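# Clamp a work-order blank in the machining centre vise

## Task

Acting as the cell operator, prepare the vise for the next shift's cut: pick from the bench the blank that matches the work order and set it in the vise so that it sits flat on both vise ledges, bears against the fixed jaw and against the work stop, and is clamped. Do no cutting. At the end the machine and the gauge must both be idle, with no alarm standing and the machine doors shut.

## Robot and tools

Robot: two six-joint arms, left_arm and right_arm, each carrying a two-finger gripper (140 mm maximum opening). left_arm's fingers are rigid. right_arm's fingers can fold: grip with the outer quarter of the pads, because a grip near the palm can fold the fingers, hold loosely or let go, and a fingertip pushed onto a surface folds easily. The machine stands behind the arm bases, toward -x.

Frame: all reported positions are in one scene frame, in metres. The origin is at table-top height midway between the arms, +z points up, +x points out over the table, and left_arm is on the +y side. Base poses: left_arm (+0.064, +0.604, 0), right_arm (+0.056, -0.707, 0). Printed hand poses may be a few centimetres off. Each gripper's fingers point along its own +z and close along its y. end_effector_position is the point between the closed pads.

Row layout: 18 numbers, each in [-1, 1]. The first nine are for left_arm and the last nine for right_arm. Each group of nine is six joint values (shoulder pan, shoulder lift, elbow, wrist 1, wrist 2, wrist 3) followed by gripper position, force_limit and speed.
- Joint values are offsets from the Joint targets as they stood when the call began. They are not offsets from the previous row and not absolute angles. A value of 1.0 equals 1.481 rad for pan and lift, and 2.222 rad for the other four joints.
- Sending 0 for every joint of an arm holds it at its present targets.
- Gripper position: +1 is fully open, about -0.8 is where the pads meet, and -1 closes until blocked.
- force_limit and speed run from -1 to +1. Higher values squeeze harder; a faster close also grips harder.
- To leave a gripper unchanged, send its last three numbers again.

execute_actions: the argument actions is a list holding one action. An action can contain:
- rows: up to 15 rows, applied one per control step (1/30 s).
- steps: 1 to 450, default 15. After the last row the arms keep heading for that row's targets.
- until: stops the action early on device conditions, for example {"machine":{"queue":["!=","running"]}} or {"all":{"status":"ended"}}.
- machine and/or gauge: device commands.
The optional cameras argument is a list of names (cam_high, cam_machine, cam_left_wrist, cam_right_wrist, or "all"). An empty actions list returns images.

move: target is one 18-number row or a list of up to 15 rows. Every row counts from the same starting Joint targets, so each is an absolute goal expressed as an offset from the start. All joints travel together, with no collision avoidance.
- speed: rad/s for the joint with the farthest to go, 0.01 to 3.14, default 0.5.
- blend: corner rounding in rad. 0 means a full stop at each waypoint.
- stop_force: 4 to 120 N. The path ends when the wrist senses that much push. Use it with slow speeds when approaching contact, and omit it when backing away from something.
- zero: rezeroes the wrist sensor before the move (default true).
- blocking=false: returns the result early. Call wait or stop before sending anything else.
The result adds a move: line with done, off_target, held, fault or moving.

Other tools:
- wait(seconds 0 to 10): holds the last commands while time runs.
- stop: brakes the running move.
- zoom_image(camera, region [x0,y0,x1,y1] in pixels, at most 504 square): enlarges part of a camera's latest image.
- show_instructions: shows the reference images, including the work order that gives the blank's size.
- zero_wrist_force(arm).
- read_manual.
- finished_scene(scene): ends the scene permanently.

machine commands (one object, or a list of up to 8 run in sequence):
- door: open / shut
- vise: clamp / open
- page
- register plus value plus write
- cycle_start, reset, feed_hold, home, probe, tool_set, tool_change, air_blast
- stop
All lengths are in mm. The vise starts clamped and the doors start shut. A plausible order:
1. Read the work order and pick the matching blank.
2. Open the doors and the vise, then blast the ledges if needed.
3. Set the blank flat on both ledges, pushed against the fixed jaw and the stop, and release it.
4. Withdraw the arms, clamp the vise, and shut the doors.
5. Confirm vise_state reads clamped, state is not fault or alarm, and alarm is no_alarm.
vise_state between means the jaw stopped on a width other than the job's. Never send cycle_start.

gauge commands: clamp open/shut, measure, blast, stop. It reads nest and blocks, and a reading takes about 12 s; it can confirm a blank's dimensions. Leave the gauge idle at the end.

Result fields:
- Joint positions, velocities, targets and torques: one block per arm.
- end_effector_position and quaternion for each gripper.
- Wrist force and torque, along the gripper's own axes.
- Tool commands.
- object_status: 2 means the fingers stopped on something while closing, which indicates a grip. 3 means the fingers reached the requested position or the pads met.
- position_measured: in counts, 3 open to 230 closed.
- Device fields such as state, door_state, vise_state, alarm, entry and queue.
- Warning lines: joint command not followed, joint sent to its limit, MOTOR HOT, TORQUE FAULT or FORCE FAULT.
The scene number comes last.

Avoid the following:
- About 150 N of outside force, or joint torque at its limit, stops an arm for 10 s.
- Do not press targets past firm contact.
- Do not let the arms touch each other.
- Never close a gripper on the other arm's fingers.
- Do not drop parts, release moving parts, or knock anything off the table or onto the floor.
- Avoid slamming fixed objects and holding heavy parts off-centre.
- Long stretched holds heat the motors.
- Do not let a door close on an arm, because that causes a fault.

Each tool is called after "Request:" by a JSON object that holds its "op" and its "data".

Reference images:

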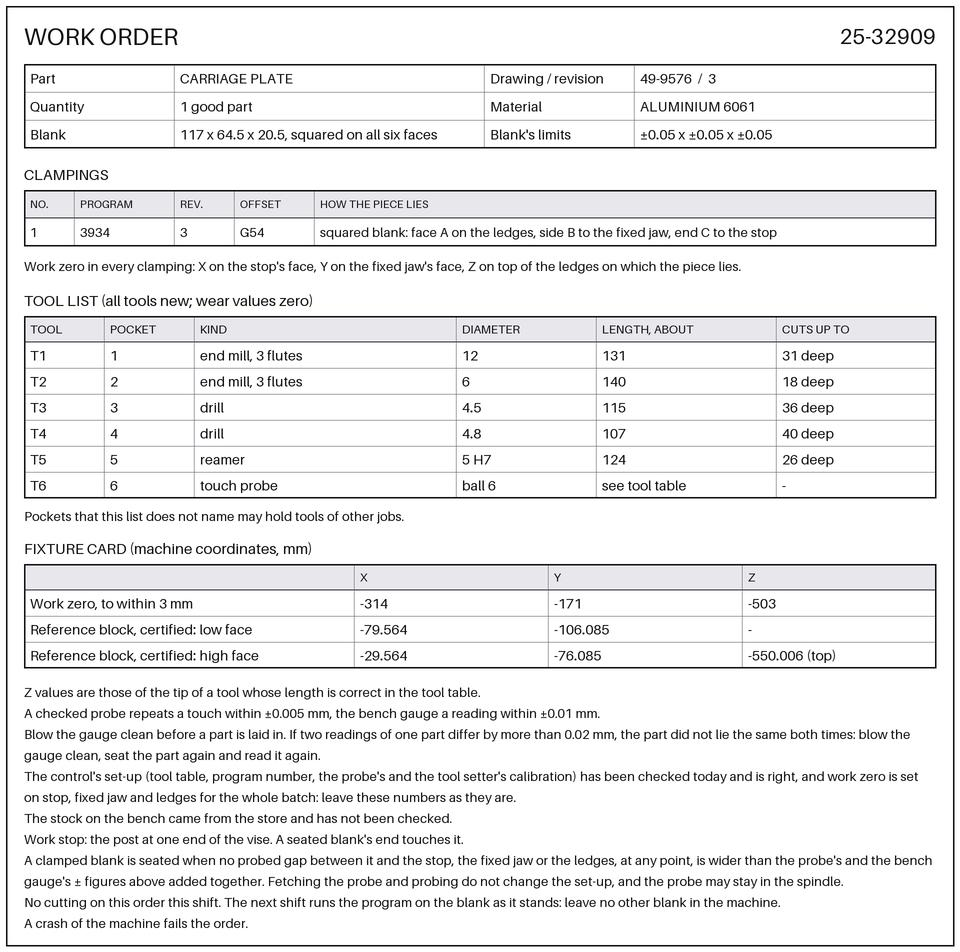

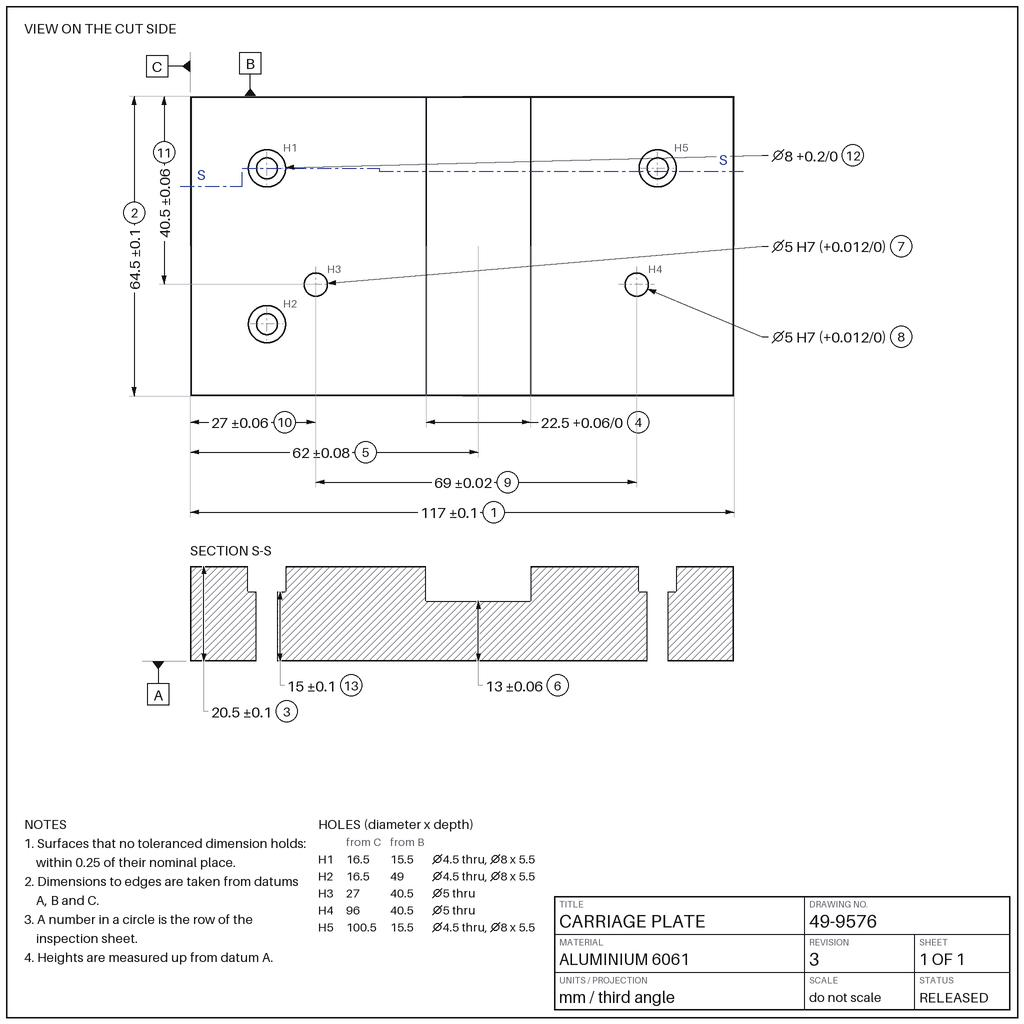

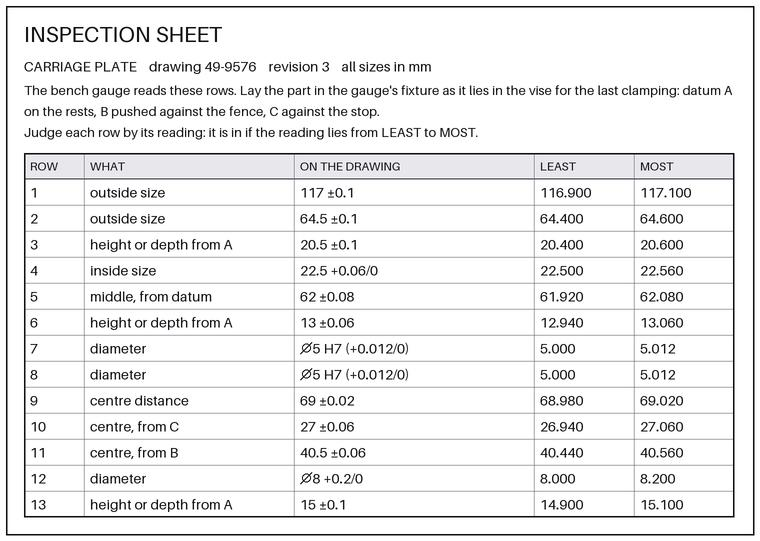

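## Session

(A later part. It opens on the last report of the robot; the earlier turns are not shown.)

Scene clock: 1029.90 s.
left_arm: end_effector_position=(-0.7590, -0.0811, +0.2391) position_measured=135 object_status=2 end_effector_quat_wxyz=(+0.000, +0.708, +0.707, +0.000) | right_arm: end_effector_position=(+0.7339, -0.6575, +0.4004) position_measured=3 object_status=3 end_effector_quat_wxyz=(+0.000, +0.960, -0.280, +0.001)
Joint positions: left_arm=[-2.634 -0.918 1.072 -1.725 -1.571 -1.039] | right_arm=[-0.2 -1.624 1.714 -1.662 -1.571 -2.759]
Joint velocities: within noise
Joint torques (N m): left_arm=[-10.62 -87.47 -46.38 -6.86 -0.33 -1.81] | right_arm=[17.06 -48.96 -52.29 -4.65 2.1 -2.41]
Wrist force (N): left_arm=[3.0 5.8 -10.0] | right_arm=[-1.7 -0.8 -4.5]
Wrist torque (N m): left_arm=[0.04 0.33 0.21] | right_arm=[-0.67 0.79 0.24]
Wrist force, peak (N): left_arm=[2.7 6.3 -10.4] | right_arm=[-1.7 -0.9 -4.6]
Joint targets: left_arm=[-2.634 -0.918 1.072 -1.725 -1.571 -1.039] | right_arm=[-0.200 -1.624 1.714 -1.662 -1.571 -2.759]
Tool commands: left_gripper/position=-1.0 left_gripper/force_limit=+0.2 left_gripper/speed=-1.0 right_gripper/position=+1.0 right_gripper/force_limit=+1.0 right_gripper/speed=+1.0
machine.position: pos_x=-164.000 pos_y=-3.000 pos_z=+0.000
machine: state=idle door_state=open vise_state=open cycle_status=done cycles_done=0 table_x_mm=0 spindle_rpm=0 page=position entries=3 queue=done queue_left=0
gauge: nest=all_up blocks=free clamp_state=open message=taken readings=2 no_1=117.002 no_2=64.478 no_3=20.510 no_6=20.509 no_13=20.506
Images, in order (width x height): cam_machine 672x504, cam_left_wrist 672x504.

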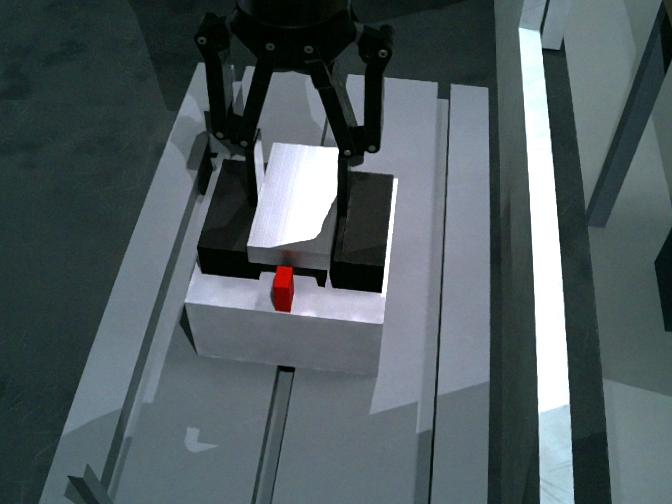

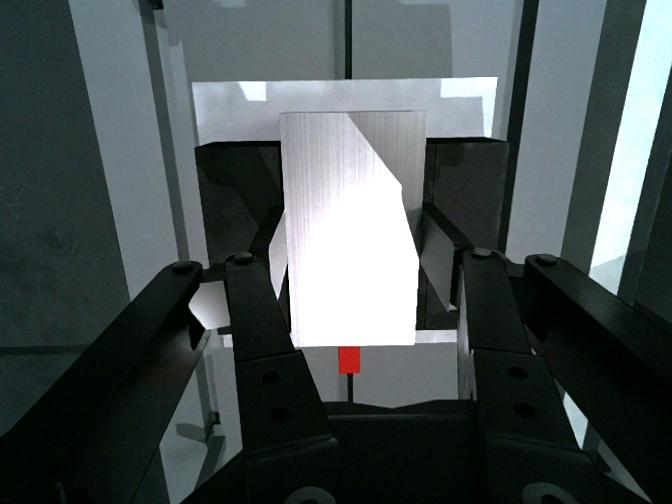

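Request:
{"op": "move", "data": {"target": [[0,-0.00034,-0.00121,0.00144,0,0,-1,0.2,-1,0,0,0,0,0,0,1,1,1],[0.00049,-0.00187,0.0005,0.00075,0,0.00032,-1,0.2,-1,0,0,0,0,0,0,1,1,1]], "speed": 0.05}}

Request:
{"op": "move", "data": {"target": [0,0.001,0.00362,-0.00432,0,0,-1,0.2,-1,0,0,0,0,0,0,1,1,1], "speed": 0.01, "stop_force": 10, "cameras": ["cam_machine"]}}

Scene clock: 1059.80 s.
left_arm: end_effector_position=(-0.7577, -0.0811, +0.2411) position_measured=135 object_status=2 end_effector_quat_wxyz=(+0.000, +0.708, +0.707, +0.000) end_effector_velocity=(+0.002, +0.000, -0.002) end_effector_angular_velocity=(+0.001, -0.002, +0.000) | right_arm: end_effector_position=(+0.7339, -0.6575, +0.4004) position_measured=3 object_status=3 end_effector_quat_wxyz=(+0.000, +0.960, -0.280, +0.001)
Joint positions: left_arm=[-2.634 -0.92 1.072 -1.723 -1.571 -1.038] | right_arm=[-0.2 -1.624 1.714 -1.662 -1.571 -2.759]
Joint velocities: left_arm=[0.001 -0.001 0.005 -0.001 0 0.001] | right_arm=[within noise]
Joint torques (N m): left_arm=[12.09 -108.6 -43.35 -8.32 0.13 2.63] | right_arm=[19.52 -47.35 -51.34 -4.41 1.97 -2.19]
Wrist force (N): left_arm=[-0.7 -0.4 5.6] | right_arm=[-1.4 -0.7 -4.3]
Wrist torque (N m): left_arm=[-0.14 0.09 0.03] | right_arm=[-0.65 0.73 0.24]
Wrist force, peak (N): left_arm=[2.8 6.3 -10.2] | right_arm=[-1.6 -1.0 -4.8]
Joint targets: left_arm=[-2.633 -0.920 1.073 -1.724 -1.571 -1.038] | right_arm=[-0.200 -1.624 1.714 -1.662 -1.571 -2.759]
machine.position: pos_x=-164.000 pos_y=-3.000 pos_z=+0.000
machine: state=idle door_state=open vise_state=open cycle_status=done cycles_done=0 table_x_mm=0 spindle_rpm=0 page=position entries=3 queue=done queue_left=0
gauge: nest=all_up blocks=free clamp_state=open message=taken readings=2 no_1=117.002 no_2=64.478 no_3=20.510 no_6=20.509 no_13=20.506
move: done

Scene clock: 1061.27 s.
left_arm: end_effector_position=(-0.7575, -0.0811, +0.2392) position_measured=135 object_status=2 end_effector_quat_wxyz=(+0.000, +0.708, +0.707, +0.000) | right_arm: end_effector_position=(+0.7339, -0.6575, +0.4004) position_measured=3 object_status=3 end_effector_quat_wxyz=(+0.000, +0.960, -0.280, +0.001)
Joint positions: left_arm=[-2.633 -0.92 1.075 -1.727 -1.571 -1.038] | right_arm=[-0.2 -1.624 1.714 -1.662 -1.571 -2.759]
Joint torques (N m): left_arm=[8.71 -94.64 -54.33 -3.81 0.02 2.25] | right_arm=[18.72 -50.71 -50.94 -4.41 1.89 -1.72]
Wrist force (N): left_arm=[0.9 1.5 -1.8] | right_arm=[-1.6 -0.9 -4.6]
Wrist torque (N m): left_arm=[-0.01 0.37 0.09] | right_arm=[-0.69 0.77 0.24]
Wrist force, peak (N): left_arm=[3.4 6.4 -12.0] | right_arm=[-1.7 -0.9 -4.6]
Joint targets: left_arm=[-2.633 -0.920 1.075 -1.727 -1.571 -1.038] | right_arm=[-0.200 -1.624 1.714 -1.662 -1.571 -2.759]
machine.position: pos_x=-164.000 pos_y=-3.000 pos_z=+0.000
machine: state=idle door_state=open vise_state=open cycle_status=done cycles_done=0 table_x_mm=0 spindle_rpm=0 page=position entries=3 queue=done queue_left=0
gauge: nest=all_up blocks=free clamp_state=open message=taken readings=2 no_1=117.002 no_2=64.478 no_3=20.510 no_6=20.509 no_13=20.506
move: contact (left_arm)
Images, in order (width x height): cam_machine 672x504.

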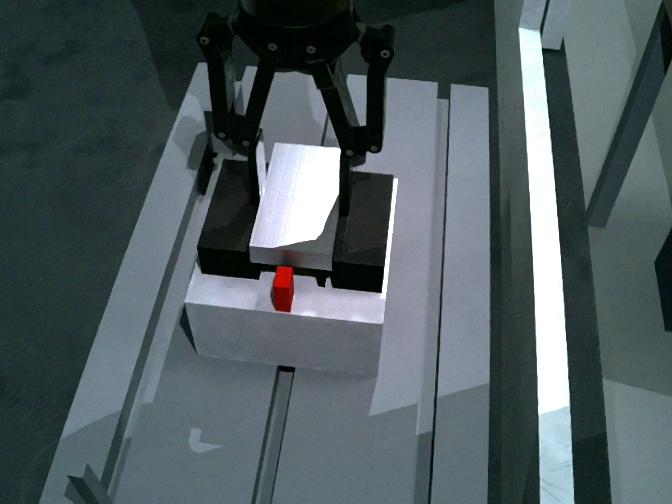

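Request:
{"op": "zoom_image", "data": {"camera": "cam_machine", "region": [180, 120, 420, 300]}}

Scaled by 2.100.

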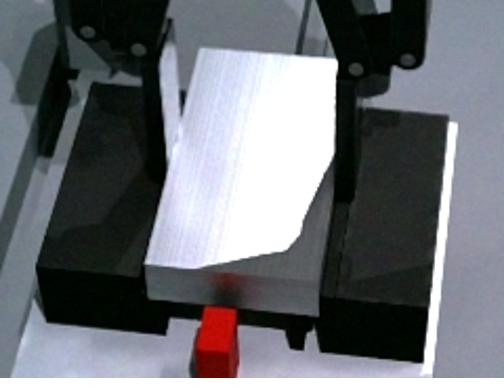

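Request:
{"op": "move", "data": {"target": [0.00824,0.0124,-0.0142,0.0059,0,0.00549,-1,0.2,-1,0,0,0,0,0,0,1,1,1], "speed": 0.012, "stop_force": 10, "cameras": ["cam_machine"]}}

Scene clock: 1088.03 s.
left_arm: end_effector_position=(-0.7576, -0.0879, +0.2395) position_measured=135 object_status=2 end_effector_quat_wxyz=(+0.000, +0.708, +0.707, +0.000) | right_arm: end_effector_position=(+0.7339, -0.6575, +0.4004) position_measured=3 object_status=3 end_effector_quat_wxyz=(+0.000, +0.960, -0.280, +0.001)
Joint positions: left_arm=[-2.628 -0.912 1.061 -1.721 -1.571 -1.032] | right_arm=[-0.2 -1.624 1.714 -1.662 -1.571 -2.759]
Joint torques (N m): left_arm=[-2.95 -104.33 -43.43 -9.27 3.11 -1.3] | right_arm=[18.78 -48.7 -50.7 -4.25 2 -2]
Wrist force (N): left_arm=[11.3 1.0 0.4] | right_arm=[-1.5 -1.1 -4.4]
Wrist torque (N m): left_arm=[-0.09 0.29 -0.16] | right_arm=[-0.74 0.75 0.24]
Wrist force, peak (N): left_arm=[16.8 2.5 0.4] | right_arm=[-1.8 -1.0 -4.7]
Joint targets: left_arm=[-2.628 -0.912 1.061 -1.721 -1.571 -1.032] | right_arm=[-0.200 -1.624 1.714 -1.662 -1.571 -2.759]
machine.position: pos_x=-164.000 pos_y=-3.000 pos_z=+0.000
machine: state=idle door_state=open vise_state=open cycle_status=done cycles_done=0 table_x_mm=0 spindle_rpm=0 page=position entries=3 queue=done queue_left=0
gauge: nest=all_up blocks=free clamp_state=open message=taken readings=2 no_1=117.002 no_2=64.478 no_3=20.510 no_6=20.509 no_13=20.506
move: contact (left_arm); left_arm: the elbow is farthest, 0.018 rad from its target
Images, in order (width x height): cam_machine 672x504.

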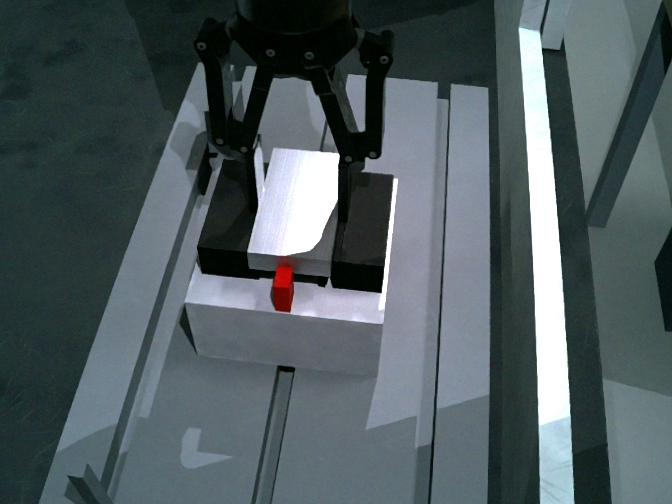

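Request:
{"op": "move", "data": {"target": [0,0.001,0.00362,-0.00432,0,0,-1,0.2,-1,0,0,0,0,0,0,1,1,1], "speed": 0.01, "stop_force": 10}}

Request:
{"op": "execute_actions", "data": {"actions": [{"rows":[[0,0,0,0,0,0,0.1,0.2,-1,0,0,0,0,0,0,1,1,1]],"steps":20}], "cameras": ["cam_machine","cam_left_wrist"]}}

Scene clock: 1097.80 s.
left_arm: end_effector_position=(-0.7576, -0.0879, +0.2392) position_measured=135 object_status=2 end_effector_quat_wxyz=(+0.000, +0.708, +0.707, +0.000) | right_arm: end_effector_position=(+0.7339, -0.6575, +0.4004) position_measured=3 object_status=3 end_effector_quat_wxyz=(+0.000, +0.960, -0.280, +0.001)
Joint positions: left_arm=[-2.628 -0.912 1.062 -1.721 -1.571 -1.032] | right_arm=[-0.2 -1.624 1.714 -1.662 -1.571 -2.759]
Joint torques (N m): left_arm=[3.23 -91.35 -54.66 -5.43 6.89 -1.41] | right_arm=[18.05 -48.28 -49.89 -4.25 1.89 -2.01]
Wrist force (N): left_arm=[10.5 2.2 -5.0] | right_arm=[-1.6 -0.9 -4.6]
Wrist torque (N m): left_arm=[0.10 0.62 -0.10] | right_arm=[-0.70 0.77 0.24]
Wrist force, peak (N): left_arm=[12.7 5.7 -13.5] | right_arm=[-1.6 -0.8 -4.7]
Joint targets: left_arm=[-2.628 -0.912 1.062 -1.721 -1.571 -1.032] | right_arm=[-0.200 -1.624 1.714 -1.662 -1.571 -2.759]
machine.position: pos_x=-164.000 pos_y=-3.000 pos_z=+0.000
machine: state=idle door_state=open vise_state=open cycle_status=done cycles_done=0 table_x_mm=0 spindle_rpm=0 page=position entries=3 queue=done queue_left=0
gauge: nest=all_up blocks=free clamp_state=open message=taken readings=2 no_1=117.002 no_2=64.478 no_3=20.510 no_6=20.509 no_13=20.506
move: contact (left_arm)

Scene clock: 1098.67 s.
left_arm: end_effector_position=(-0.7576, -0.0879, +0.2392) position_measured=117 object_status=3 end_effector_quat_wxyz=(+0.000, +0.708, +0.707, +0.000) | right_arm: end_effector_position=(+0.7339, -0.6575, +0.4004) position_measured=3 object_status=3 end_effector_quat_wxyz=(+0.000, +0.960, -0.280, +0.001)
Joint positions: left_arm=[-2.628 -0.912 1.062 -1.721 -1.571 -1.032] | right_arm=[-0.2 -1.624 1.714 -1.662 -1.571 -2.759]
Joint torques (N m): left_arm=[2.6 -92.38 -54.04 -6.84 -4.8 -1.5] | right_arm=[19.25 -50.28 -49.62 -4.52 1.73 -2.14]
Wrist force (N): left_arm=[-1.0 -0.6 1.4] | right_arm=[-1.7 -0.8 -4.2]
Wrist torque (N m): left_arm=[-0.17 0.14 -0.05] | right_arm=[-0.68 0.78 0.24]
Wrist force, peak (N): left_arm=[10.9 2.3 -4.3] | right_arm=[-1.5 -1.0 -4.6]
Joint targets: left_arm=[-2.628 -0.912 1.062 -1.721 -1.571 -1.032] | right_arm=[-0.200 -1.624 1.714 -1.662 -1.571 -2.759]
machine.position: pos_x=-164.000 pos_y=-3.000 pos_z=+0.000
machine: state=idle door_state=open vise_state=open cycle_status=done cycles_done=0 table_x_mm=0 spindle_rpm=0 page=position entries=3 queue=done queue_left=0
gauge: nest=all_up blocks=free clamp_state=open message=taken readings=2 no_1=117.002 no_2=64.478 no_3=20.510 no_6=20.509 no_13=20.506
Images, in order (width x height): cam_machine 672x504, cam_left_wrist 672x504.

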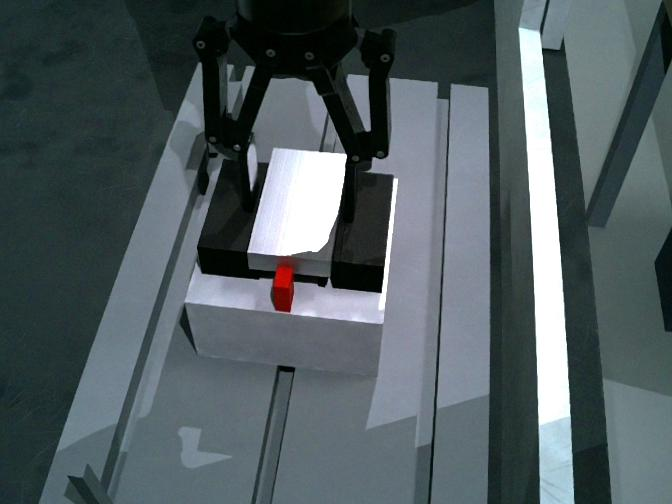

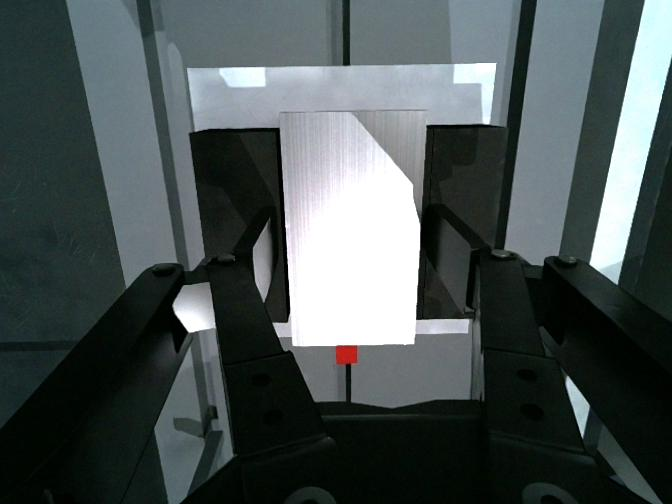

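Request:
{"op": "move", "data": {"target": [0,-0.00203,-0.00724,0.00864,0,0,0.1,0.2,-1,0,0,0,0,0,0,1,1,1], "speed": 0.1}}

Request:
{"op": "execute_actions", "data": {"actions": [{"machine":{"vise":"clamp"},"steps":60}], "cameras": ["cam_machine","cam_left_wrist"]}}

Scene clock: 1104.77 s.
left_arm: end_effector_position=(-0.7576, -0.0879, +0.2510) position_measured=117 object_status=3 end_effector_quat_wxyz=(+0.000, +0.708, +0.707, +0.000) | right_arm: end_effector_position=(+0.7339, -0.6575, +0.4004) position_measured=3 object_status=3 end_effector_quat_wxyz=(+0.000, +0.960, -0.280, +0.001)
Joint positions: left_arm=[-2.628 -0.915 1.046 -1.702 -1.571 -1.032] | right_arm=[-0.2 -1.624 1.714 -1.662 -1.571 -2.759]
Joint torques (N m): left_arm=[3.42 -105.53 -55.84 -3.3 -5.05 -1.55] | right_arm=[18.08 -48.01 -49.56 -4.39 1.93 -2.07]
Wrist force (N): left_arm=[-0.6 -0.5 1.2] | right_arm=[-1.5 -0.9 -4.4]
Wrist torque (N m): left_arm=[-0.15 0.06 -0.05] | right_arm=[-0.69 0.75 0.24]
Wrist force, peak (N): left_arm=[-1.3 -0.4 1.8] | right_arm=[-1.8 -0.9 -4.6]
Joint targets: left_arm=[-2.628 -0.915 1.046 -1.702 -1.571 -1.032] | right_arm=[-0.200 -1.624 1.714 -1.662 -1.571 -2.759]
machine.position: pos_x=-164.000 pos_y=-3.000 pos_z=+0.000
machine: state=idle door_state=open vise_state=open cycle_status=done cycles_done=0 table_x_mm=0 spindle_rpm=0 page=position entries=3 queue=done queue_left=0
gauge: nest=all_up blocks=free clamp_state=open message=taken readings=2 no_1=117.002 no_2=64.478 no_3=20.510 no_6=20.509 no_13=20.506
move: done

Scene clock: 1106.97 s.
left_arm: end_effector_position=(-0.7576, -0.0879, +0.2512) position_measured=117 object_status=3 end_effector_quat_wxyz=(+0.000, +0.708, +0.707, +0.000) | right_arm: end_effector_position=(+0.7339, -0.6575, +0.4004) position_measured=3 object_status=3 end_effector_quat_wxyz=(+0.000, +0.960, -0.280, +0.001)
Joint positions: left_arm=[-2.628 -0.915 1.046 -1.702 -1.571 -1.032] | right_arm=[-0.2 -1.624 1.714 -1.662 -1.571 -2.759]
Joint torques (N m): left_arm=[2.03 -105.83 -54.94 -3.24 -4.83 -1.57] | right_arm=[18.68 -49.25 -49.57 -4.08 1.64 -1.55]
Wrist force (N): left_arm=[-0.7 -0.6 1.0] | right_arm=[-1.6 -0.9 -4.5]
Wrist torque (N m): left_arm=[-0.17 0.09 -0.06] | right_arm=[-0.69 0.76 0.24]
Wrist force, peak (N): left_arm=[-0.8 -0.5 1.7] | right_arm=[-1.5 -0.8 -4.7]
Joint targets: left_arm=[-2.628 -0.915 1.046 -1.702 -1.571 -1.032] | right_arm=[-0.200 -1.624 1.714 -1.662 -1.571 -2.759]
Tool commands: left_gripper/position=+0.1 left_gripper/force_limit=+0.2 left_gripper/speed=-1.0 right_gripper/position=+1.0 right_gripper/force_limit=+1.0 right_gripper/speed=+1.0
machine.position: pos_x=-164.000 pos_y=-3.000 pos_z=+0.000
machine: state=idle door_state=open vise_state=clamped cycle_status=done cycles_done=0 table_x_mm=0 spindle_rpm=0 page=position entries=3 queue=done queue_left=0
gauge: nest=all_up blocks=free clamp_state=open message=taken readings=2 no_1=117.002 no_2=64.478 no_3=20.510 no_6=20.509 no_13=20.506
Images, in order (width x height): cam_machine 672x504, cam_left_wrist 672x504.

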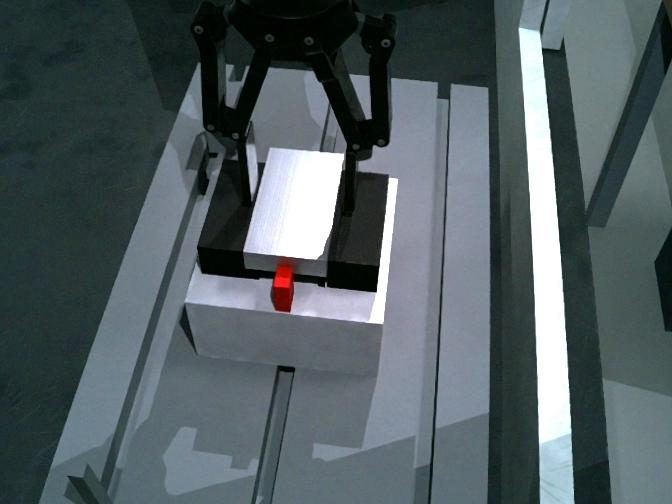

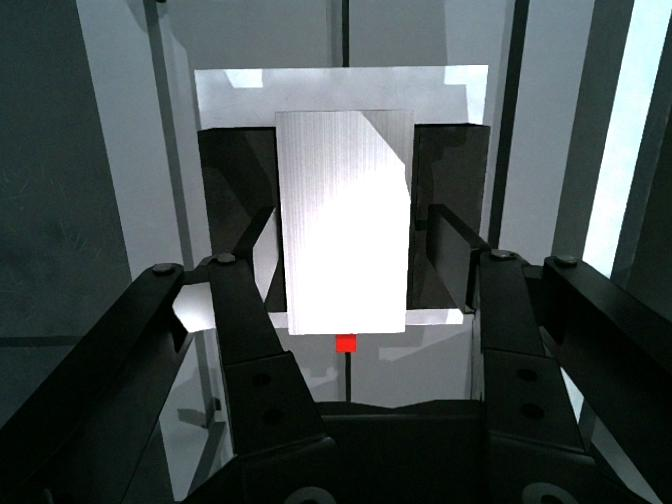

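Request:
{"op": "move", "data": {"target": [[0,-0.0091,-0.0207,0.0269,0,0,0.1,0.2,-1,0,0,0,0,0,0,1,1,1],[0.5429,-0.544,0.3004,0.0623,0,0.3613,0.1,0.2,-1,0,0,0,0,0,0,1,1,1]], "speed": [0.15,0.7], "blend": [0.01,0], "cameras": ["cam_high"]}}

Request:
{"op": "execute_actions", "data": {"actions": [{"machine":[{"door":"shut"},{"page":"measuring"}],"steps":150,"until":{"machine":{"door_state":"shut"}}}]}}

Scene clock: 1116.87 s.
left_arm: end_effector_position=(+0.0972, -0.0199, +0.4503) position_measured=117 object_status=3 end_effector_quat_wxyz=(+0.000, +0.707, +0.707, +0.000) end_effector_velocity=(+0.002, +0.003, -0.003) end_effector_angular_velocity=(+0.004, -0.001, +0.000) | right_arm: end_effector_position=(+0.7339, -0.6575, +0.4004) position_measured=3 object_status=3 end_effector_quat_wxyz=(+0.000, +0.960, -0.280, +0.001)
Joint positions: left_arm=[-1.824 -1.72 1.713 -1.564 -1.571 -0.23] | right_arm=[-0.2 -1.624 1.714 -1.662 -1.571 -2.759]
Joint velocities: left_arm=[0.003 -0.002 0.005 0.001 0 0.003] | right_arm=[within noise]
Joint torques (N m): left_arm=[12.74 -46.73 -41.52 -3.19 2.87 2.66] | right_arm=[17.27 -47.82 -49.81 -4.42 1.73 -2.12]
Wrist force (N): left_arm=[-0.5 0.2 1.7] | right_arm=[-1.4 -0.8 -4.3]
Wrist torque (N m): left_arm=[0.02 0.07 -0.07] | right_arm=[-0.67 0.72 0.24]
Wrist force, peak (N): left_arm=[2.2 -6.7 3.2] | right_arm=[-1.7 -1.0 -4.6]
Joint targets: left_arm=[-1.824 -1.721 1.713 -1.564 -1.571 -0.230] | right_arm=[-0.200 -1.624 1.714 -1.662 -1.571 -2.759]
machine.position: pos_x=-164.000 pos_y=-3.000 pos_z=+0.000
machine: state=idle door_state=open vise_state=clamped cycle_status=done cycles_done=0 table_x_mm=0 spindle_rpm=0 page=position entries=3 queue=done queue_left=0
gauge: nest=all_up blocks=free clamp_state=open message=taken readings=2 no_1=117.002 no_2=64.478 no_3=20.510 no_6=20.509 no_13=20.506
move: done
Images, in order (width x height): cam_high 672x504.

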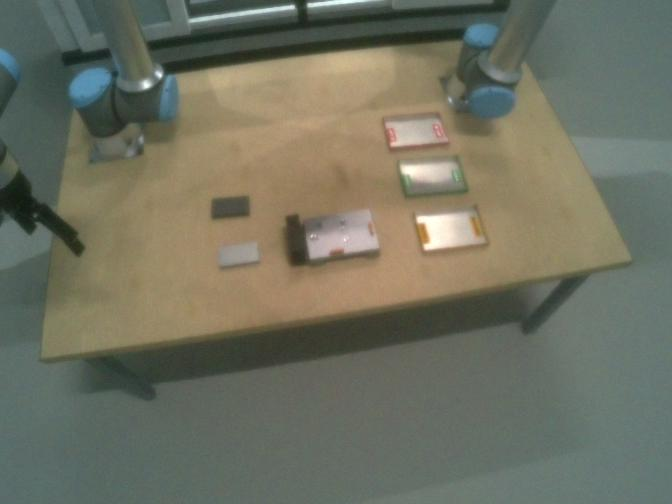

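Scene clock: 1118.27 s.
left_arm: end_effector_position=(+0.0975, -0.0197, +0.4503) position_measured=117 object_status=3 end_effector_quat_wxyz=(+0.000, +0.707, +0.707, +0.000) | right_arm: end_effector_position=(+0.7339, -0.6575, +0.4004) position_measured=3 object_status=3 end_effector_quat_wxyz=(+0.000, +0.960, -0.280, +0.001)
Joint positions: left_arm=[-1.824 -1.721 1.713 -1.564 -1.571 -0.23] | right_arm=[-0.2 -1.624 1.714 -1.662 -1.571 -2.759]
Joint torques (N m): left_arm=[12.56 -43.43 -41.08 -3.39 2.86 2.63] | right_arm=[18.21 -49.77 -50.43 -4.34 2.17 -2.24]
Wrist force (N): left_arm=[-0.5 0.2 1.2] | right_arm=[-1.3 -0.9 -4.2]
Wrist torque (N m): left_arm=[0.02 0.05 -0.07] | right_arm=[-0.70 0.71 0.24]
Wrist force, peak (N): left_arm=[-0.6 0.1 1.7] | right_arm=[-1.6 -0.6 -4.7]
Joint targets: left_arm=[-1.824 -1.721 1.713 -1.564 -1.571 -0.230] | right_arm=[-0.200 -1.624 1.714 -1.662 -1.571 -2.759]
Tool commands: left_gripper/position=+0.1 left_gripper/force_limit=+0.2 left_gripper/speed=-1.0 right_gripper/position=+1.0 right_gripper/force_limit=+1.0 right_gripper/speed=+1.0
machine.position: pos_x=-164.000 pos_y=-3.000 pos_z=+0.000
machine: state=idle door_state=shut vise_state=clamped cycle_status=done cycles_done=0 table_x_mm=0 spindle_rpm=0 page=position entries=3 queue=running queue_left=1
gauge: nest=all_up blocks=free clamp_state=open message=taken readings=2 no_1=117.002 no_2=64.478 no_3=20.510 no_6=20.509 no_13=20.506

Request:
{"op": "execute_actions", "data": {"actions": [{"machine":[{"page":"measuring"},{"register":"probe_x","value":-305,"write":true},{"register":"probe_y","value":-177,"write":true},{"register":"probe_z","value":-472,"write":true},{"register":"probe_move_x","value":0,"write":true},{"register":"probe_move_y","value":0,"write":true},{"register":"probe_move_z","value":-14,"write":true,"probe":true}],"steps":450,"until":{"machine":{"queue":["!=","running"]}}}]}}

Scene clock: 1136.27 s.
left_arm: end_effector_position=(+0.0975, -0.0197, +0.4503) position_measured=117 object_status=3 end_effector_quat_wxyz=(+0.000, +0.707, +0.707, +0.000) | right_arm: end_effector_position=(+0.7339, -0.6575, +0.4004) position_measured=3 object_status=3 end_effector_quat_wxyz=(+0.000, +0.960, -0.280, +0.001)
Joint positions: left_arm=[-1.824 -1.721 1.713 -1.564 -1.571 -0.23] | right_arm=[-0.2 -1.624 1.714 -1.662 -1.571 -2.759]
Joint torques (N m): left_arm=[12.43 -42.98 -41.47 -3.24 2.88 2.39] | right_arm=[17.29 -48.93 -48.62 -4.19 1.8 -2.08]
Wrist force (N): left_arm=[-0.5 -0.3 1.6] | right_arm=[-1.5 -0.8 -4.5]
Wrist torque (N m): left_arm=[-0.08 0.06 -0.07] | right_arm=[-0.67 0.75 0.24]
Wrist force, peak (N): left_arm=[-0.5 0.3 2.0] | right_arm=[-1.7 -0.9 -4.8]
Joint targets: left_arm=[-1.824 -1.721 1.713 -1.564 -1.571 -0.230] | right_arm=[-0.200 -1.624 1.714 -1.662 -1.571 -2.759]
Tool commands: left_gripper/position=+0.1 left_gripper/force_limit=+0.2 left_gripper/speed=-1.0 right_gripper/position=+1.0 right_gripper/force_limit=+1.0 right_gripper/speed=+1.0
machine.measuring: probe_x=-305.000 probe_y=-177.000 probe_z=-472.000 probe_move_x=+0.000 probe_move_y=+0.000 probe_move_z=-14.000 probe_radius=+2.990 probe_off_x=+0.000 probe_off_y=+0.000 setter_z=-520.000 probe_touched=+1 probe_found_x=-305.000 probe_found_y=-177.000 probe_found_z=-482.287 set_length=+0.000 set_diameter=+0.000
machine: state=idle door_state=shut vise_state=clamped cycle_status=done cycles_done=0 table_x_mm=0 spindle_rpm=0 page=measuring entries=10 queue=done queue_left=0
gauge: nest=all_up blocks=free clamp_state=open message=taken readings=2 no_1=117.002 no_2=64.478 no_3=20.510 no_6=20.509 no_13=20.506

Excellent: −482.287 vs −482.288. Other corners.

Request:
{"op": "execute_actions", "data": {"actions": [{"machine":[{"register":"probe_x","value":-202,"write":true,"probe":true}],"steps":450,"until":{"machine":{"queue":["!=","running"]}}}]}}

Request:
{"op": "execute_actions", "data": {"actions": [{"machine":[{"register":"probe_y","value":-229,"write":true,"probe":true}],"steps":450,"until":{"machine":{"queue":["!=","running"]}}}]}}

Request:
{"op": "execute_actions", "data": {"actions": [{"machine":[{"register":"probe_x","value":-305,"write":true,"probe":true}],"steps":450,"until":{"machine":{"queue":["!=","running"]}}}]}}

Request:
{"op": "execute_actions", "data": {"actions": [{"machine":[{"register":"probe_x","value":-184,"write":true},{"register":"probe_y","value":-200,"write":true},{"register":"probe_z","value":-488,"write":true},{"register":"probe_move_z","value":0,"write":true},{"register":"probe_move_x","value":-13,"write":true,"probe":true}],"steps":450,"until":{"machine":{"queue":["!=","running"]}}}]}}

Request:
{"op": "execute_actions", "data": {"actions": [{"machine":[{"register":"probe_x","value":-300,"write":true},{"register":"probe_y","value":-160,"write":true},{"register":"probe_z","value":-486,"write":true},{"register":"probe_move_x","value":0,"write":true},{"register":"probe_move_y","value":-13,"write":true,"probe":true}],"steps":450,"until":{"machine":{"queue":["!=","running"]}}}]}}

Request:
{"op": "execute_actions", "data": {"actions": [{"machine":[{"register":"probe_x","value":-206,"write":true,"probe":true}],"steps":450,"until":{"machine":{"queue":["!=","running"]}}}]}}

Scene clock: 1151.93 s.
left_arm: end_effector_position=(+0.0975, -0.0197, +0.4503) position_measured=117 object_status=3 end_effector_quat_wxyz=(+0.000, +0.707, +0.707, +0.000) | right_arm: end_effector_position=(+0.7339, -0.6575, +0.4004) position_measured=3 object_status=3 end_effector_quat_wxyz=(+0.000, +0.960, -0.280, +0.001)
Joint positions: left_arm=[-1.824 -1.721 1.713 -1.564 -1.571 -0.23] | right_arm=[-0.2 -1.624 1.714 -1.662 -1.571 -2.759]
Joint torques (N m): left_arm=[12.92 -44.87 -41.24 -3.39 2.95 2.28] | right_arm=[15.78 -48.88 -48.58 -4.41 2.22 -2.24]
Wrist force (N): left_arm=[-0.2 0.0 1.5] | right_arm=[-1.4 -0.8 -4.5]
Wrist torque (N m): left_arm=[0.00 -0.01 -0.07] | right_arm=[-0.67 0.73 0.24]
Wrist force, peak (N): left_arm=[-0.4 -0.1 2.1] | right_arm=[-1.6 -1.0 -4.8]
Joint targets: left_arm=[-1.824 -1.721 1.713 -1.564 -1.571 -0.230] | right_arm=[-0.200 -1.624 1.714 -1.662 -1.571 -2.759]
Tool commands: left_gripper/position=+0.1 left_gripper/force_limit=+0.2 left_gripper/speed=-1.0 right_gripper/position=+1.0 right_gripper/force_limit=+1.0 right_gripper/speed=+1.0
machine.measuring: probe_x=-202.000 probe_y=-177.000 probe_z=-472.000 probe_move_x=+0.000 probe_move_y=+0.000 probe_move_z=-14.000 probe_radius=+2.990 probe_off_x=+0.000 probe_off_y=+0.000 setter_z=-520.000 probe_touched=+1 probe_found_x=-202.000 probe_found_y=-177.000 probe_found_z=-482.287 set_length=+0.000 set_diameter=+0.000
machine: state=idle door_state=shut vise_state=clamped cycle_status=done cycles_done=0 table_x_mm=0 spindle_rpm=0 page=measuring entries=12 queue=done queue_left=0
gauge: nest=all_up blocks=free clamp_state=open message=taken readings=2 no_1=117.002 no_2=64.478 no_3=20.510 no_6=20.509 no_13=20.506

Scene clock: 1159.70 s.
left_arm: end_effector_position=(+0.0975, -0.0197, +0.4503) position_measured=117 object_status=3 end_effector_quat_wxyz=(+0.000, +0.707, +0.707, +0.000) | right_arm: end_effector_position=(+0.7339, -0.6575, +0.4004) position_measured=3 object_status=3 end_effector_quat_wxyz=(+0.000, +0.960, -0.280, +0.001)
Joint positions: left_arm=[-1.824 -1.721 1.713 -1.564 -1.571 -0.23] | right_arm=[-0.2 -1.624 1.714 -1.662 -1.571 -2.759]
Joint torques (N m): left_arm=[13.56 -42.98 -41.69 -3.3 2.96 1.8] | right_arm=[15.15 -48.52 -48.26 -4.37 1.91 -2.08]
Wrist force (N): left_arm=[-0.6 0.3 1.8] | right_arm=[-1.4 -0.6 -4.4]
Wrist torque (N m): left_arm=[0.04 0.08 -0.08] | right_arm=[-0.63 0.73 0.24]
Wrist force, peak (N): left_arm=[-0.6 0.5 2.0] | right_arm=[-1.8 -0.9 -4.7]
Joint targets: left_arm=[-1.824 -1.721 1.713 -1.564 -1.571 -0.230] | right_arm=[-0.200 -1.624 1.714 -1.662 -1.571 -2.759]
Tool commands: left_gripper/position=+0.1 left_gripper/force_limit=+0.2 left_gripper/speed=-1.0 right_gripper/position=+1.0 right_gripper/force_limit=+1.0 right_gripper/speed=+1.0
machine.measuring: probe_x=-202.000 probe_y=-229.000 probe_z=-472.000 probe_move_x=+0.000 probe_move_y=+0.000 probe_move_z=-14.000 probe_radius=+2.990 probe_off_x=+0.000 probe_off_y=+0.000 setter_z=-520.000 probe_touched=+1 probe_found_x=-202.000 probe_found_y=-229.000 probe_found_z=-482.257 set_length=+0.000 set_diameter=+0.000
machine: state=idle door_state=shut vise_state=clamped cycle_status=done cycles_done=0 table_x_mm=0 spindle_rpm=0 page=measuring entries=14 queue=done queue_left=0
gauge: nest=all_up blocks=free clamp_state=open message=taken readings=2 no_1=117.002 no_2=64.478 no_3=20.510 no_6=20.509 no_13=20.506

Scene clock: 1167.63 s.
left_arm: end_effector_position=(+0.0975, -0.0197, +0.4503) position_measured=117 object_status=3 end_effector_quat_wxyz=(+0.000, +0.707, +0.707, +0.000) | right_arm: end_effector_position=(+0.7339, -0.6575, +0.4004) position_measured=3 object_status=3 end_effector_quat_wxyz=(+0.000, +0.960, -0.280, +0.001)
Joint positions: left_arm=[-1.824 -1.721 1.713 -1.564 -1.571 -0.23] | right_arm=[-0.2 -1.624 1.714 -1.662 -1.571 -2.759]
Joint torques (N m): left_arm=[12.7 -44.48 -41.38 -3.48 2.64 2.07] | right_arm=[16.43 -51.82 -49.34 -4.26 1.67 -1.76]
Wrist force (N): left_arm=[-0.6 0.0 1.6] | right_arm=[-1.4 -0.7 -4.7]
Wrist torque (N m): left_arm=[-0.02 0.08 -0.07] | right_arm=[-0.65 0.72 0.24]
Wrist force, peak (N): left_arm=[-0.6 0.1 1.9] | right_arm=[-1.6 -1.0 -4.8]
Joint targets: left_arm=[-1.824 -1.721 1.713 -1.564 -1.571 -0.230] | right_arm=[-0.200 -1.624 1.714 -1.662 -1.571 -2.759]
Tool commands: left_gripper/position=+0.1 left_gripper/force_limit=+0.2 left_gripper/speed=-1.0 right_gripper/position=+1.0 right_gripper/force_limit=+1.0 right_gripper/speed=+1.0
machine.measuring: probe_x=-305.000 probe_y=-229.000 probe_z=-472.000 probe_move_x=+0.000 probe_move_y=+0.000 probe_move_z=-14.000 probe_radius=+2.990 probe_off_x=+0.000 probe_off_y=+0.000 setter_z=-520.000 probe_touched=+1 probe_found_x=-305.000 probe_found_y=-229.000 probe_found_z=-482.257 set_length=+0.000 set_diameter=+0.000
machine: state=idle door_state=shut vise_state=clamped cycle_status=done cycles_done=0 table_x_mm=0 spindle_rpm=0 page=measuring entries=16 queue=done queue_left=0
gauge: nest=all_up blocks=free clamp_state=open message=taken readings=2 no_1=117.002 no_2=64.478 no_3=20.510 no_6=20.509 no_13=20.506

Scene clock: 1176.03 s.
left_arm: end_effector_position=(+0.0975, -0.0197, +0.4503) position_measured=117 object_status=3 end_effector_quat_wxyz=(+0.000, +0.707, +0.707, +0.000) | right_arm: end_effector_position=(+0.7339, -0.6575, +0.4004) position_measured=3 object_status=3 end_effector_quat_wxyz=(+0.000, +0.960, -0.280, +0.001)
Joint positions: left_arm=[-1.824 -1.721 1.713 -1.564 -1.571 -0.23] | right_arm=[-0.2 -1.624 1.714 -1.662 -1.571 -2.759]
Joint torques (N m): left_arm=[11.96 -44.74 -41.81 -3.63 2.7 1.9] | right_arm=[18.68 -50 -48.91 -4.39 2.1 -2.05]
Wrist force (N): left_arm=[-0.4 0.1 1.4] | right_arm=[-1.7 -0.8 -4.5]
Wrist torque (N m): left_arm=[0.01 0.04 -0.07] | right_arm=[-0.68 0.80 0.24]
Wrist force, peak (N): left_arm=[-0.7 0.3 2.0] | right_arm=[-1.5 -0.8 -4.8]
Joint targets: left_arm=[-1.824 -1.721 1.713 -1.564 -1.571 -0.230] | right_arm=[-0.200 -1.624 1.714 -1.662 -1.571 -2.759]
Tool commands: left_gripper/position=+0.1 left_gripper/force_limit=+0.2 left_gripper/speed=-1.0 right_gripper/position=+1.0 right_gripper/force_limit=+1.0 right_gripper/speed=+1.0
machine.measuring: probe_x=-184.000 probe_y=-200.000 probe_z=-488.000 probe_move_x=-13.000 probe_move_y=+0.000 probe_move_z=+0.000 probe_radius=+2.990 probe_off_x=+0.000 probe_off_y=+0.000 setter_z=-520.000 probe_touched=+1 probe_found_x=-195.497 probe_found_y=-200.000 probe_found_z=-488.000 set_length=+0.000 set_diameter=+0.000
machine: state=idle door_state=shut vise_state=clamped cycle_status=done cycles_done=0 table_x_mm=0 spindle_rpm=0 page=measuring entries=22 queue=done queue_left=0
gauge: nest=all_up blocks=free clamp_state=open message=taken readings=2 no_1=117.002 no_2=64.478 no_3=20.510 no_6=20.509 no_13=20.506

Scene clock: 1184.33 s.
left_arm: end_effector_position=(+0.0975, -0.0197, +0.4503) position_measured=117 object_status=3 end_effector_quat_wxyz=(+0.000, +0.707, +0.707, +0.000) | right_arm: end_effector_position=(+0.7339, -0.6575, +0.4004) position_measured=3 object_status=3 end_effector_quat_wxyz=(+0.000, +0.960, -0.280, +0.001)
Joint positions: left_arm=[-1.824 -1.721 1.713 -1.564 -1.571 -0.23] | right_arm=[-0.2 -1.624 1.714 -1.662 -1.571 -2.759]
Joint torques (N m): left_arm=[11.57 -44.62 -41.75 -3.42 2.89 1.73] | right_arm=[16.53 -50.74 -48.8 -4.18 1.79 -2.18]
Wrist force (N): left_arm=[-0.3 0.3 1.3] | right_arm=[-1.6 -0.7 -4.4]
Wrist torque (N m): left_arm=[0.07 0.02 -0.08] | right_arm=[-0.67 0.76 0.24]
Wrist force, peak (N): left_arm=[-0.7 0.2 2.0] | right_arm=[-1.6 -0.9 -4.7]
Joint targets: left_arm=[-1.824 -1.721 1.713 -1.564 -1.571 -0.230] | right_arm=[-0.200 -1.624 1.714 -1.662 -1.571 -2.759]
Tool commands: left_gripper/position=+0.1 left_gripper/force_limit=+0.2 left_gripper/speed=-1.0 right_gripper/position=+1.0 right_gripper/force_limit=+1.0 right_gripper/speed=+1.0
machine.measuring: probe_x=-300.000 probe_y=-160.000 probe_z=-486.000 probe_move_x=+0.000 probe_move_y=-13.000 probe_move_z=+0.000 probe_radius=+2.990 probe_off_x=+0.000 probe_off_y=+0.000 setter_z=-520.000 probe_touched=+1 probe_found_x=-300.000 probe_found_y=-170.736 probe_found_z=-486.000 set_length=+0.000 set_diameter=+0.000
machine: state=idle door_state=shut vise_state=clamped cycle_status=done cycles_done=0 table_x_mm=0 spindle_rpm=0 page=measuring entries=28 queue=done queue_left=0
gauge: nest=all_up blocks=free clamp_state=open message=taken readings=2 no_1=117.002 no_2=64.478 no_3=20.510 no_6=20.509 no_13=20.506

Scene clock: 1191.63 s.
left_arm: end_effector_position=(+0.0975, -0.0197, +0.4503) position_measured=117 object_status=3 end_effector_quat_wxyz=(+0.000, +0.707, +0.707, +0.000) | right_arm: end_effector_position=(+0.7339, -0.6575, +0.4004) position_measured=3 object_status=3 end_effector_quat_wxyz=(+0.000, +0.960, -0.280, +0.001)
Joint positions: left_arm=[-1.824 -1.721 1.713 -1.564 -1.571 -0.23] | right_arm=[-0.2 -1.624 1.714 -1.662 -1.571 -2.759]
Joint torques (N m): left_arm=[12.56 -43.07 -41.74 -3.43 2.79 1.43] | right_arm=[17.59 -49.27 -47.85 -4.46 1.46 -2.15]
Wrist force (N): left_arm=[-0.7 0.3 1.8] | right_arm=[-1.4 -0.8 -4.5]
Wrist torque (N m): left_arm=[0.07 0.11 -0.07] | right_arm=[-0.68 0.73 0.24]
Wrist force, peak (N): left_arm=[-0.6 0.1 2.0] | right_arm=[-1.7 -1.2 -4.6]
Joint targets: left_arm=[-1.824 -1.721 1.713 -1.564 -1.571 -0.230] | right_arm=[-0.200 -1.624 1.714 -1.662 -1.571 -2.759]
Tool commands: left_gripper/position=+0.1 left_gripper/force_limit=+0.2 left_gripper/speed=-1.0 right_gripper/position=+1.0 right_gripper/force_limit=+1.0 right_gripper/speed=+1.0
machine.measuring: probe_x=-206.000 probe_y=-160.000 probe_z=-486.000 probe_move_x=+0.000 probe_move_y=-13.000 probe_move_z=+0.000 probe_radius=+2.990 probe_off_x=+0.000 probe_off_y=+0.000 setter_z=-520.000 probe_touched=+1 probe_found_x=-206.000 probe_found_y=-170.736 probe_found_z=-486.000 set_length=+0.000 set_diameter=+0.000
machine: state=idle door_state=shut vise_state=clamped cycle_status=done cycles_done=0 table_x_mm=0 spindle_rpm=0 page=measuring entries=30 queue=done queue_left=0
gauge: nest=all_up blocks=free clamp_state=open message=taken readings=2 no_1=117.002 no_2=64.478 no_3=20.510 no_6=20.509 no_13=20.506

Request:
{"op": "execute_actions", "data": {"actions": [{"machine":{"door":"open"},"rows":[[0,0,0,0,0,0,-1,0.2,-1,0,0,0,0,0,0,1,1,1]],"steps":120,"until":{"machine":{"door_state":"open"}}}]}}

Request:
{"op": "move", "data": {"target": [-0.53897,0.53394,-0.31964,-0.0357,0,-0.35887,-1,0.2,-1,0,0,0,0,0,0,1,1,1], "speed": 0.6, "cameras": ["cam_machine","cam_left_wrist"]}}

Scene clock: 1216.40 s.
left_arm: end_effector_position=(+0.0975, -0.0197, +0.4503) position_measured=232 object_status=0 end_effector_quat_wxyz=(+0.000, +0.707, +0.707, +0.000) | right_arm: end_effector_position=(+0.7339, -0.6575, +0.4004) position_measured=3 object_status=3 end_effector_quat_wxyz=(+0.000, +0.960, -0.280, +0.001)
Joint positions: left_arm=[-1.824 -1.721 1.713 -1.564 -1.571 -0.23] | right_arm=[-0.2 -1.624 1.714 -1.662 -1.571 -2.759]
Joint torques (N m): left_arm=[12.88 -43.9 -41.95 -3.48 2.8 1.09] | right_arm=[17.08 -50.55 -49.14 -4.23 1.9 -2.26]
Wrist force (N): left_arm=[-0.7 -0.2 1.6] | right_arm=[-1.4 -1.0 -4.3]
Wrist torque (N m): left_arm=[-0.06 0.10 -0.07] | right_arm=[-0.73 0.72 0.24]
Wrist force, peak (N): left_arm=[-0.5 0.1 2.1] | right_arm=[-1.7 -0.9 -4.7]
Joint targets: left_arm=[-1.824 -1.721 1.713 -1.564 -1.571 -0.230] | right_arm=[-0.200 -1.624 1.714 -1.662 -1.571 -2.759]
machine.measuring: probe_x=-206.000 probe_y=-160.000 probe_z=-486.000 probe_move_x=+0.000 probe_move_y=-13.000 probe_move_z=+0.000 probe_radius=+2.990 probe_off_x=+0.000 probe_off_y=+0.000 setter_z=-520.000 probe_touched=+1 probe_found_x=-206.000 probe_found_y=-170.736 probe_found_z=-486.000 set_length=+0.000 set_diameter=+0.000
machine: state=idle door_state=open vise_state=clamped cycle_status=done cycles_done=0 table_x_mm=0 spindle_rpm=0 page=measuring entries=30 queue=done queue_left=0
gauge: nest=all_up blocks=free clamp_state=open message=taken readings=2 no_1=117.002 no_2=64.478 no_3=20.510 no_6=20.509 no_13=20.506

Scene clock: 1218.47 s.
left_arm: end_effector_position=(-0.7495, -0.0906, +0.2894) position_measured=232 object_status=3 end_effector_quat_wxyz=(+0.000, +0.707, +0.707, +0.000) | right_arm: end_effector_position=(+0.7339, -0.6575, +0.4004) position_measured=3 object_status=3 end_effector_quat_wxyz=(+0.000, +0.960, -0.280, +0.001)
Joint positions: left_arm=[-2.622 -0.93 1.003 -1.643 -1.571 -1.027] | right_arm=[-0.2 -1.624 1.714 -1.662 -1.571 -2.759]
Joint torques (N m): left_arm=[-9.58 -89.62 -55.23 -7.43 2.1 -2.9] | right_arm=[17.09 -50.16 -47.73 -4.26 1.56 -1.77]
Wrist force (N): left_arm=[-0.5 -0.4 1.3] | right_arm=[-1.6 -0.7 -4.3]
Wrist torque (N m): left_arm=[-0.13 0.01 0.12] | right_arm=[-0.66 0.77 0.24]
Wrist force, peak (N): left_arm=[1.2 -6.7 3.6] | right_arm=[-1.7 -1.0 -4.6]
Joint targets: left_arm=[-2.622 -0.930 1.003 -1.643 -1.571 -1.027] | right_arm=[-0.200 -1.624 1.714 -1.662 -1.571 -2.759]
machine.measuring: probe_x=-206.000 probe_y=-160.000 probe_z=-486.000 probe_move_x=+0.000 probe_move_y=-13.000 probe_move_z=+0.000 probe_radius=+2.990 probe_off_x=+0.000 probe_off_y=+0.000 setter_z=-520.000 probe_touched=+1 probe_found_x=-206.000 probe_found_y=-170.736 probe_found_z=-486.000 set_length=+0.000 set_diameter=+0.000
machine: state=idle door_state=open vise_state=clamped cycle_status=done cycles_done=0 table_x_mm=0 spindle_rpm=0 page=measuring entries=30 queue=done queue_left=0
gauge: nest=all_up blocks=free clamp_state=open message=taken readings=2 no_1=117.002 no_2=64.478 no_3=20.510 no_6=20.509 no_13=20.506
move: done
Images, in order (width x height): cam_machine 672x504, cam_left_wrist 672x504.

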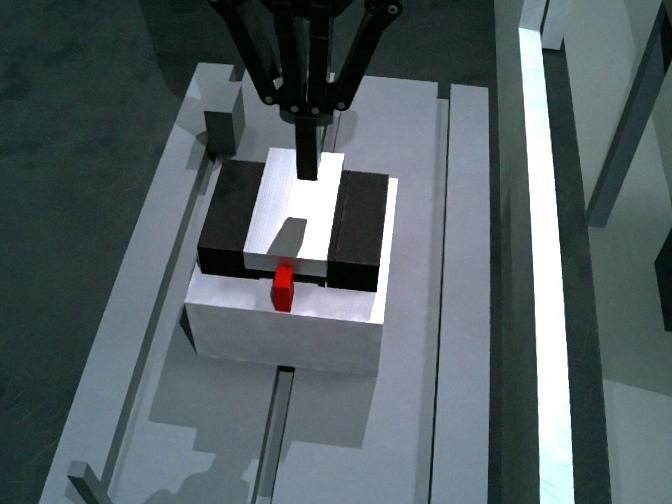

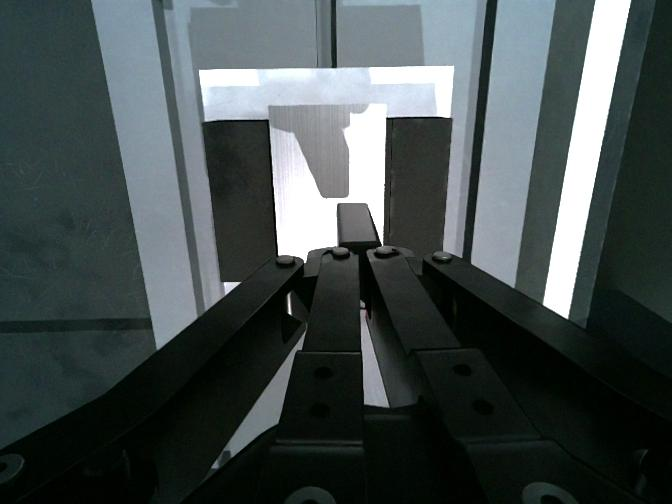

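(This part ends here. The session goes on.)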